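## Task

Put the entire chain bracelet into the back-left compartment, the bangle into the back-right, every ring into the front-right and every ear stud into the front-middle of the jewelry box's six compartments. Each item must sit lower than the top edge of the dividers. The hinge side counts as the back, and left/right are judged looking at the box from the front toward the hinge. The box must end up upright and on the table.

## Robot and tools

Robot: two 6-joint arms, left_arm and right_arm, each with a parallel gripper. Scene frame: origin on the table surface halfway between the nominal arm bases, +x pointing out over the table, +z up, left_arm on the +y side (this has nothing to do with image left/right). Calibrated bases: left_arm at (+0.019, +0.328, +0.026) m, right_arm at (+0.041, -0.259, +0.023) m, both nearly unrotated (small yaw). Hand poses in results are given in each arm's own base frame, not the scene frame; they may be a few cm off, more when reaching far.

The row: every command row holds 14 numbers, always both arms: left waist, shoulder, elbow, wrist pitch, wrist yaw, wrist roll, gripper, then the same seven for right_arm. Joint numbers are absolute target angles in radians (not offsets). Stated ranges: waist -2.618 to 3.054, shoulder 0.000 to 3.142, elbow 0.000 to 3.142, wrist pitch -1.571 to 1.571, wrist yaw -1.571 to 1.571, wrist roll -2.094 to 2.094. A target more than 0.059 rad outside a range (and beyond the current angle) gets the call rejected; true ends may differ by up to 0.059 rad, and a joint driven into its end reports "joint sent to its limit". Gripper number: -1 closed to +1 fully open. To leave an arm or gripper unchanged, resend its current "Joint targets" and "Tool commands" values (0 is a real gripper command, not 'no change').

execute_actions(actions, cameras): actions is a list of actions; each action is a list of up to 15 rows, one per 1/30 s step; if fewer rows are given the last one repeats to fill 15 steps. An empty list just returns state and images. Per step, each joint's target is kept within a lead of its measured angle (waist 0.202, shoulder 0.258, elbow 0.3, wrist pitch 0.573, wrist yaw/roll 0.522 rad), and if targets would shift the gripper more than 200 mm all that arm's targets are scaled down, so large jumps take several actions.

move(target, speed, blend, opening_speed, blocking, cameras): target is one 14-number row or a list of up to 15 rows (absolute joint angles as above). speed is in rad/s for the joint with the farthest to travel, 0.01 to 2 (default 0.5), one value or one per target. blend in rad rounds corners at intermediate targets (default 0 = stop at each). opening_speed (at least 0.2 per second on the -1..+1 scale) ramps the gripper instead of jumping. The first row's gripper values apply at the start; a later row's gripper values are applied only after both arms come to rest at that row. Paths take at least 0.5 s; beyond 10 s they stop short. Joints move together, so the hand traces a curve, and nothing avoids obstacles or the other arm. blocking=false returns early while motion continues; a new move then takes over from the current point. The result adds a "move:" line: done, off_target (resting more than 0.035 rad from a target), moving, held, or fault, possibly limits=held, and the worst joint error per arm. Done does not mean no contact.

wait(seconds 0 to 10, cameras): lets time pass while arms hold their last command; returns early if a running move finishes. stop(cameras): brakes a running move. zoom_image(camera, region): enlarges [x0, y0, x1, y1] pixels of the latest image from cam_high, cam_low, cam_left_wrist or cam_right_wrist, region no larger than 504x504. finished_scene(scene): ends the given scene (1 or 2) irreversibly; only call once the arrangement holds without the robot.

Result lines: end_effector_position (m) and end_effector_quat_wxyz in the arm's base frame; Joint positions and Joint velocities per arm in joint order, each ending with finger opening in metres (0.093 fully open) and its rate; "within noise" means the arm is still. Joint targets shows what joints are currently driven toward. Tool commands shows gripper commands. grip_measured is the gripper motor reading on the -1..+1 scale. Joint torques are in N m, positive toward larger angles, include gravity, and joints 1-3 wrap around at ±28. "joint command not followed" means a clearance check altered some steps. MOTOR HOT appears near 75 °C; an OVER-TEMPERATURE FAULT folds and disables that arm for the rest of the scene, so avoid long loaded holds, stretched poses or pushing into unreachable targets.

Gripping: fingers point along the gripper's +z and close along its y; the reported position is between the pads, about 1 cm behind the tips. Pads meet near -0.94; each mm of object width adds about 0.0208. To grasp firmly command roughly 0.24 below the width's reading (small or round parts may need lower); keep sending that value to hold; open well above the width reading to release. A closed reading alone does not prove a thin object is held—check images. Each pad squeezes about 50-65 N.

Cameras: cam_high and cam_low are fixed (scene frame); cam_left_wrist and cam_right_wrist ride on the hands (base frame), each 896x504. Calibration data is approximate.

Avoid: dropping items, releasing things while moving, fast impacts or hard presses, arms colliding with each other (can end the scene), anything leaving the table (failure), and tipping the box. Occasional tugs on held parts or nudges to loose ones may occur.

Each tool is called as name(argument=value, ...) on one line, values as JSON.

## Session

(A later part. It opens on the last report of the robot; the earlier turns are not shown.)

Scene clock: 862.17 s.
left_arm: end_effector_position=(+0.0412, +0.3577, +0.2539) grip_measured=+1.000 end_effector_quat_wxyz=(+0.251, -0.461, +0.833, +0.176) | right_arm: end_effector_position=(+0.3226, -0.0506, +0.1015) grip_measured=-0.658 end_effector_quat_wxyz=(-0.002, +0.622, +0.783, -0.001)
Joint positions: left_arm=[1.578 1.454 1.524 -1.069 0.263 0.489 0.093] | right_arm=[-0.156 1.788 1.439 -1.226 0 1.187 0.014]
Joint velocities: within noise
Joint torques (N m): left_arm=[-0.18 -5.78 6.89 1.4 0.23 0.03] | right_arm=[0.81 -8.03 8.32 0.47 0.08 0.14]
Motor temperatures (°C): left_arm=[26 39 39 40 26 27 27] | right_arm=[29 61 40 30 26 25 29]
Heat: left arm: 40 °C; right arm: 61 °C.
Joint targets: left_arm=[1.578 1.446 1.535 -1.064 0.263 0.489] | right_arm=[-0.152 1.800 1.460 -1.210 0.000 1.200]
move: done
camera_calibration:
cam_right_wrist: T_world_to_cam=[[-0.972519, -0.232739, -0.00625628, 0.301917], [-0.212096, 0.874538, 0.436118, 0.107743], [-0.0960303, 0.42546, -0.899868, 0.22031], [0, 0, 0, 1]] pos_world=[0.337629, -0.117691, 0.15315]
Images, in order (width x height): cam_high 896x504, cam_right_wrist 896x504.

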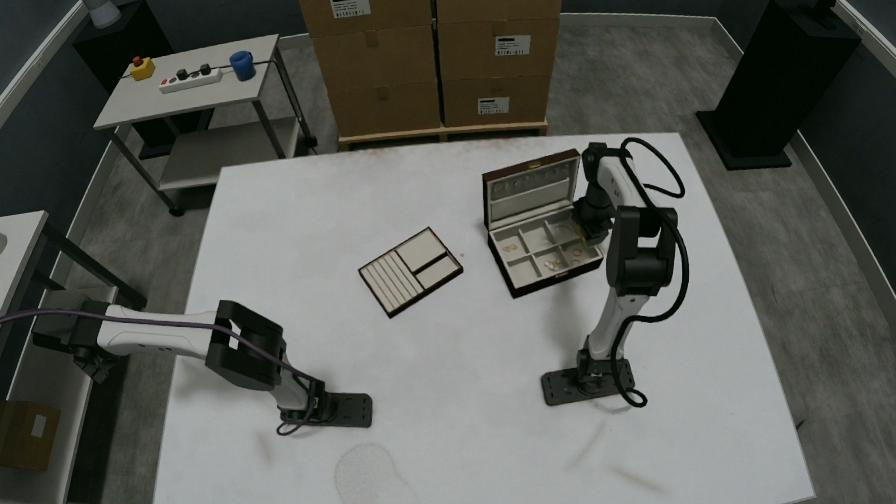

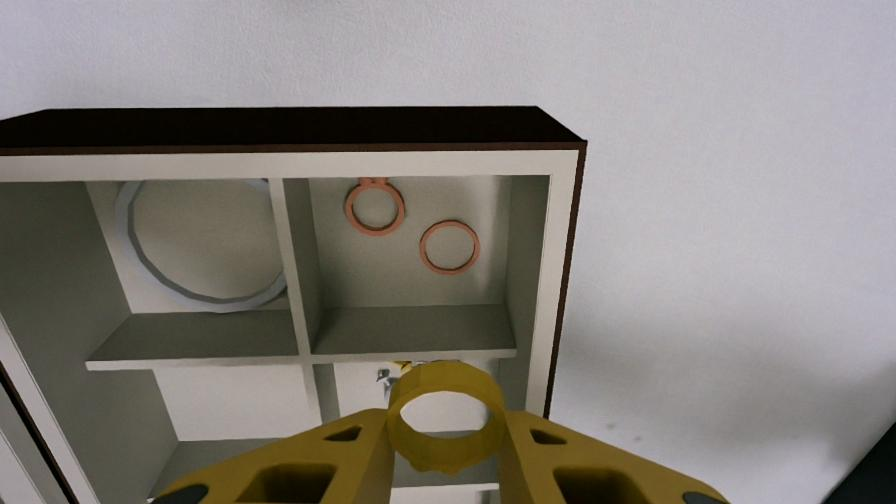

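move(target=[[1.578,1.446,1.535,-1.064,0.263,0.489,1,-0.135,1.908,1.222,-0.87,0,1.21,-0.85],[1.578,1.446,1.535,-1.064,0.263,0.489,1,-0.135,1.908,1.222,-0.87,0,1.21,-0.4],[1.578,1.446,1.535,-1.064,0.263,0.489,1,-0.14,1.8,1.46,-1.21,0,1.2,-0.4],[1.578,1.446,1.535,-1.064,0.263,0.489,1,-0.05,1.7,1.72,-1.53,0,0,-0.4]], speed=[0.35,0.3,0.4,0.8], blend=[0,0,0.05,0], opening_speed=0.4, cameras=["cam_right_wrist","cam_low","cam_high"])

zoom_image(camera="cam_low", region=[500, 200, 760, 360])

Scene clock: 879.40 s.
left_arm: end_effector_position=(+0.0412, +0.3577, +0.2539) grip_measured=+1.000 end_effector_quat_wxyz=(+0.251, -0.461, +0.833, +0.176) | right_arm: end_effector_position=(+0.3144, -0.0174, +0.1864) grip_measured=-0.402 end_effector_quat_wxyz=(+0.017, +0.034, +0.999, +0.000)
Joint positions: left_arm=[1.578 1.454 1.524 -1.069 0.263 0.489 0.093] | right_arm=[-0.055 1.724 1.7 -1.513 0 0.013 0.026]
Joint velocities: within noise
Joint torques (N m): left_arm=[-0.2 -5.78 6.89 1.4 0.23 0.03] | right_arm=[0.92 -10.82 8.23 0.27 0.02 -0.09]
Motor temperatures (°C): left_arm=[26 39 39 40 26 27 27] | right_arm=[29 57 41 29 26 25 29]
Heat: left arm: 40 °C; right arm: 57 °C.
Joint targets: left_arm=[1.578 1.446 1.535 -1.064 0.263 0.489] | right_arm=[-0.050 1.700 1.720 -1.530 0.000 0.000]
move: done
camera_calibration:
cam_right_wrist: T_world_to_cam=[[-0.0613473, -0.998057, -0.0108591, 0.00327845], [-0.913452, 0.0517552, 0.403643, 0.252177], [-0.402296, 0.0346817, -0.914852, 0.374021], [0, 0, 0, 1]] pos_world=[0.381019, -0.022751, 0.24042]
Images, in order (width x height): cam_high 896x504, cam_low 896x504, cam_right_wrist 896x504.

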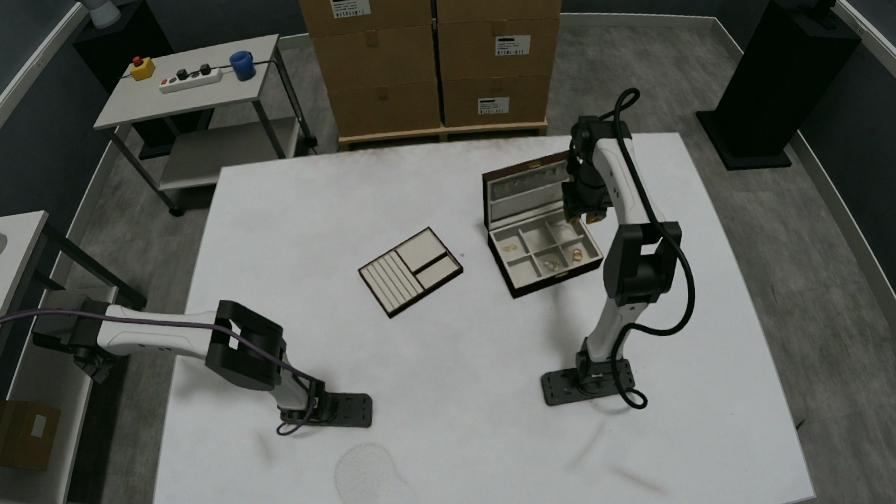

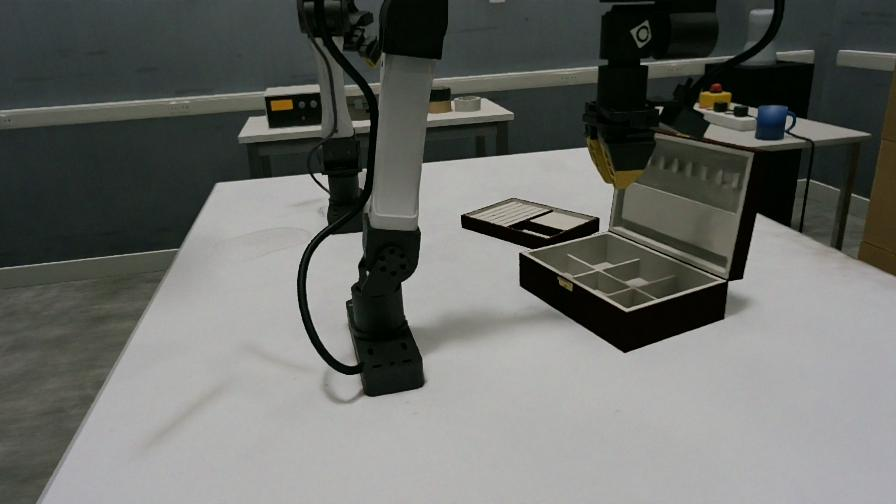

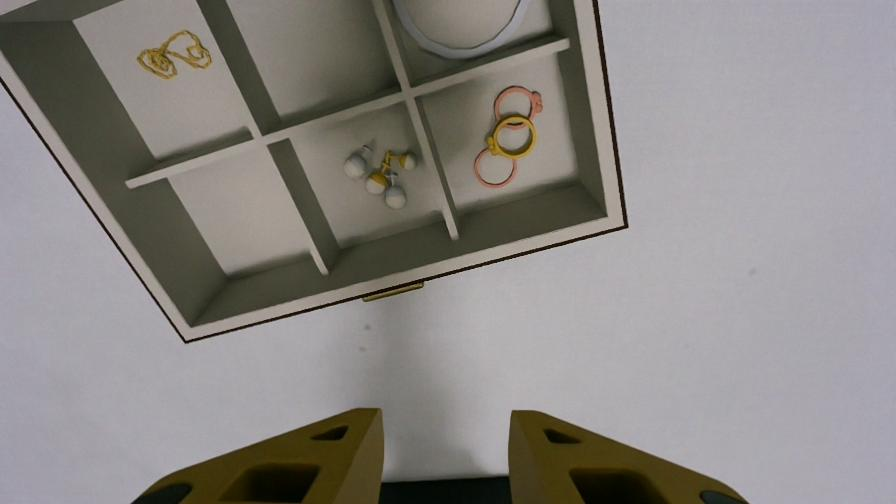

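Scaled by 1.938 from the camera's 896x504 image, which has a finer 1280x720 frame.

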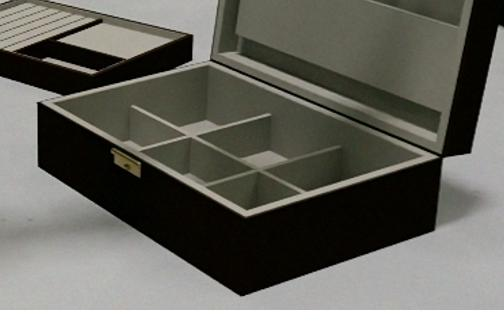

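move(target=[0.7,1.446,1.535,-1.064,0.263,0.489,1,-0.7,1.5,1.5,-1.3,0,0,-0.4], speed=1.0, cameras=["cam_low","cam_high","cam_left_wrist"])

zoom_image(camera="cam_high", region=[470, 140, 620, 310])

Scene clock: 891.20 s.
left_arm: end_effector_position=(+0.3006, +0.1983, +0.2539) grip_measured=+1.000 end_effector_quat_wxyz=(+0.302, -0.066, +0.950, +0.054) | right_arm: end_effector_position=(+0.2381, -0.1996, +0.1985) grip_measured=-0.402 end_effector_quat_wxyz=(+0.113, +0.345, +0.931, -0.040)
Joint positions: left_arm=[0.705 1.454 1.524 -1.069 0.262 0.489 0.093] | right_arm=[-0.698 1.522 1.508 -1.317 0 0.011 0.026]
Joint velocities: within noise
Joint torques (N m): left_arm=[-0.57 -5.78 6.89 1.4 0.23 0.02] | right_arm=[0.31 -8.91 5.98 1.06 0.02 -0.06]
Motor temperatures (°C): left_arm=[26 39 39 40 26 27 27] | right_arm=[29 57 42 29 26 25 28]
Heat: left arm: 40 °C; right arm: 57 °C.
Joint targets: left_arm=[0.700 1.446 1.535 -1.064 0.263 0.489] | right_arm=[-0.700 1.500 1.500 -1.300 0.000 0.000]
move: done
camera_calibration:
cam_left_wrist: T_world_to_cam=[[0.167649, -0.984273, -0.0556785, 0.159013], [-0.96325, -0.151522, -0.221788, 0.417922], [0.209864, 0.0908148, -0.973504, 0.24682], [0, 0, 0, 1]] pos_world=[0.324107, 0.197421, 0.341824]
Images, in order (width x height): cam_high 896x504, cam_low 896x504, cam_left_wrist 896x504.

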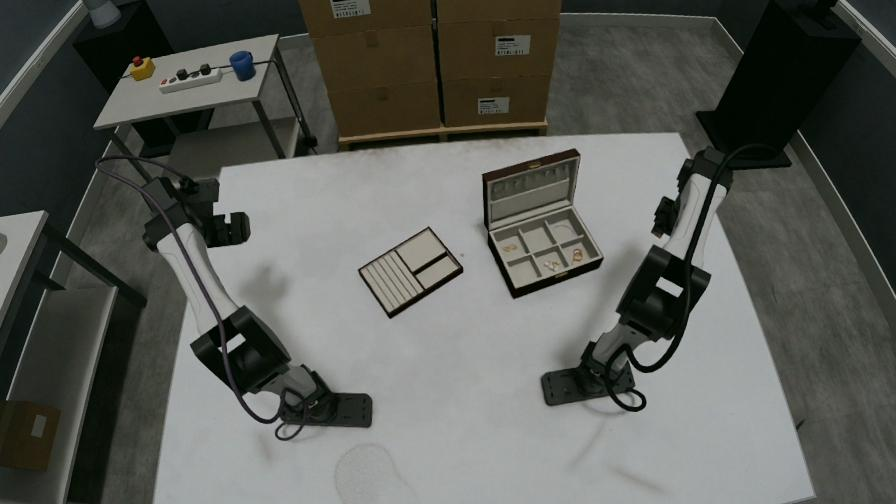

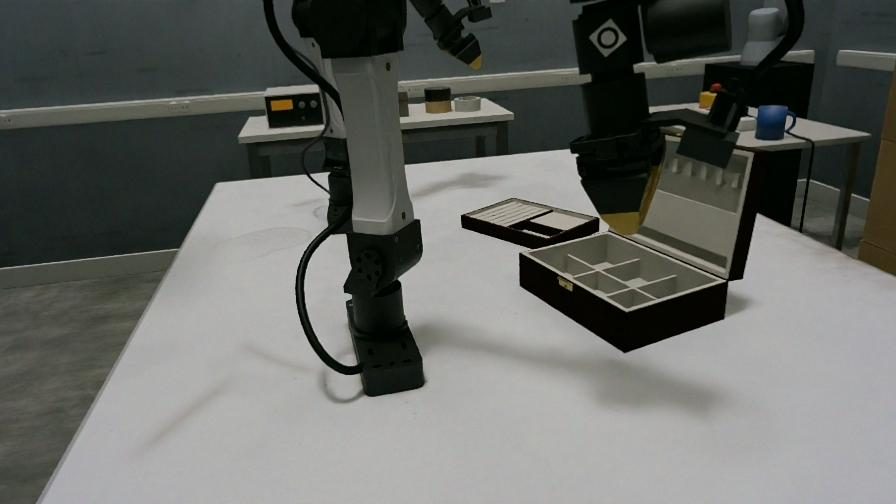

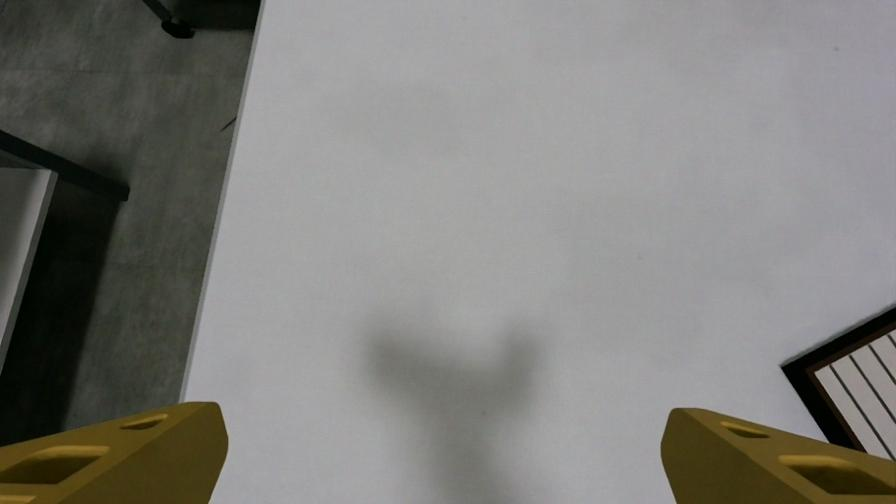

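Scaled by 2.965 from the camera's 896x504 image, which has a finer 1280x720 frame.

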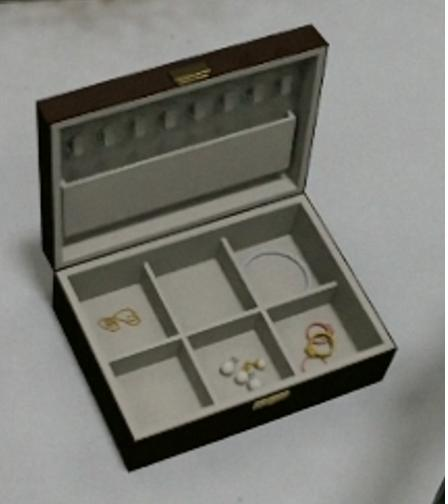

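Everything is in place.

finished_scene(scene=1)

The scene is finished: the task was done.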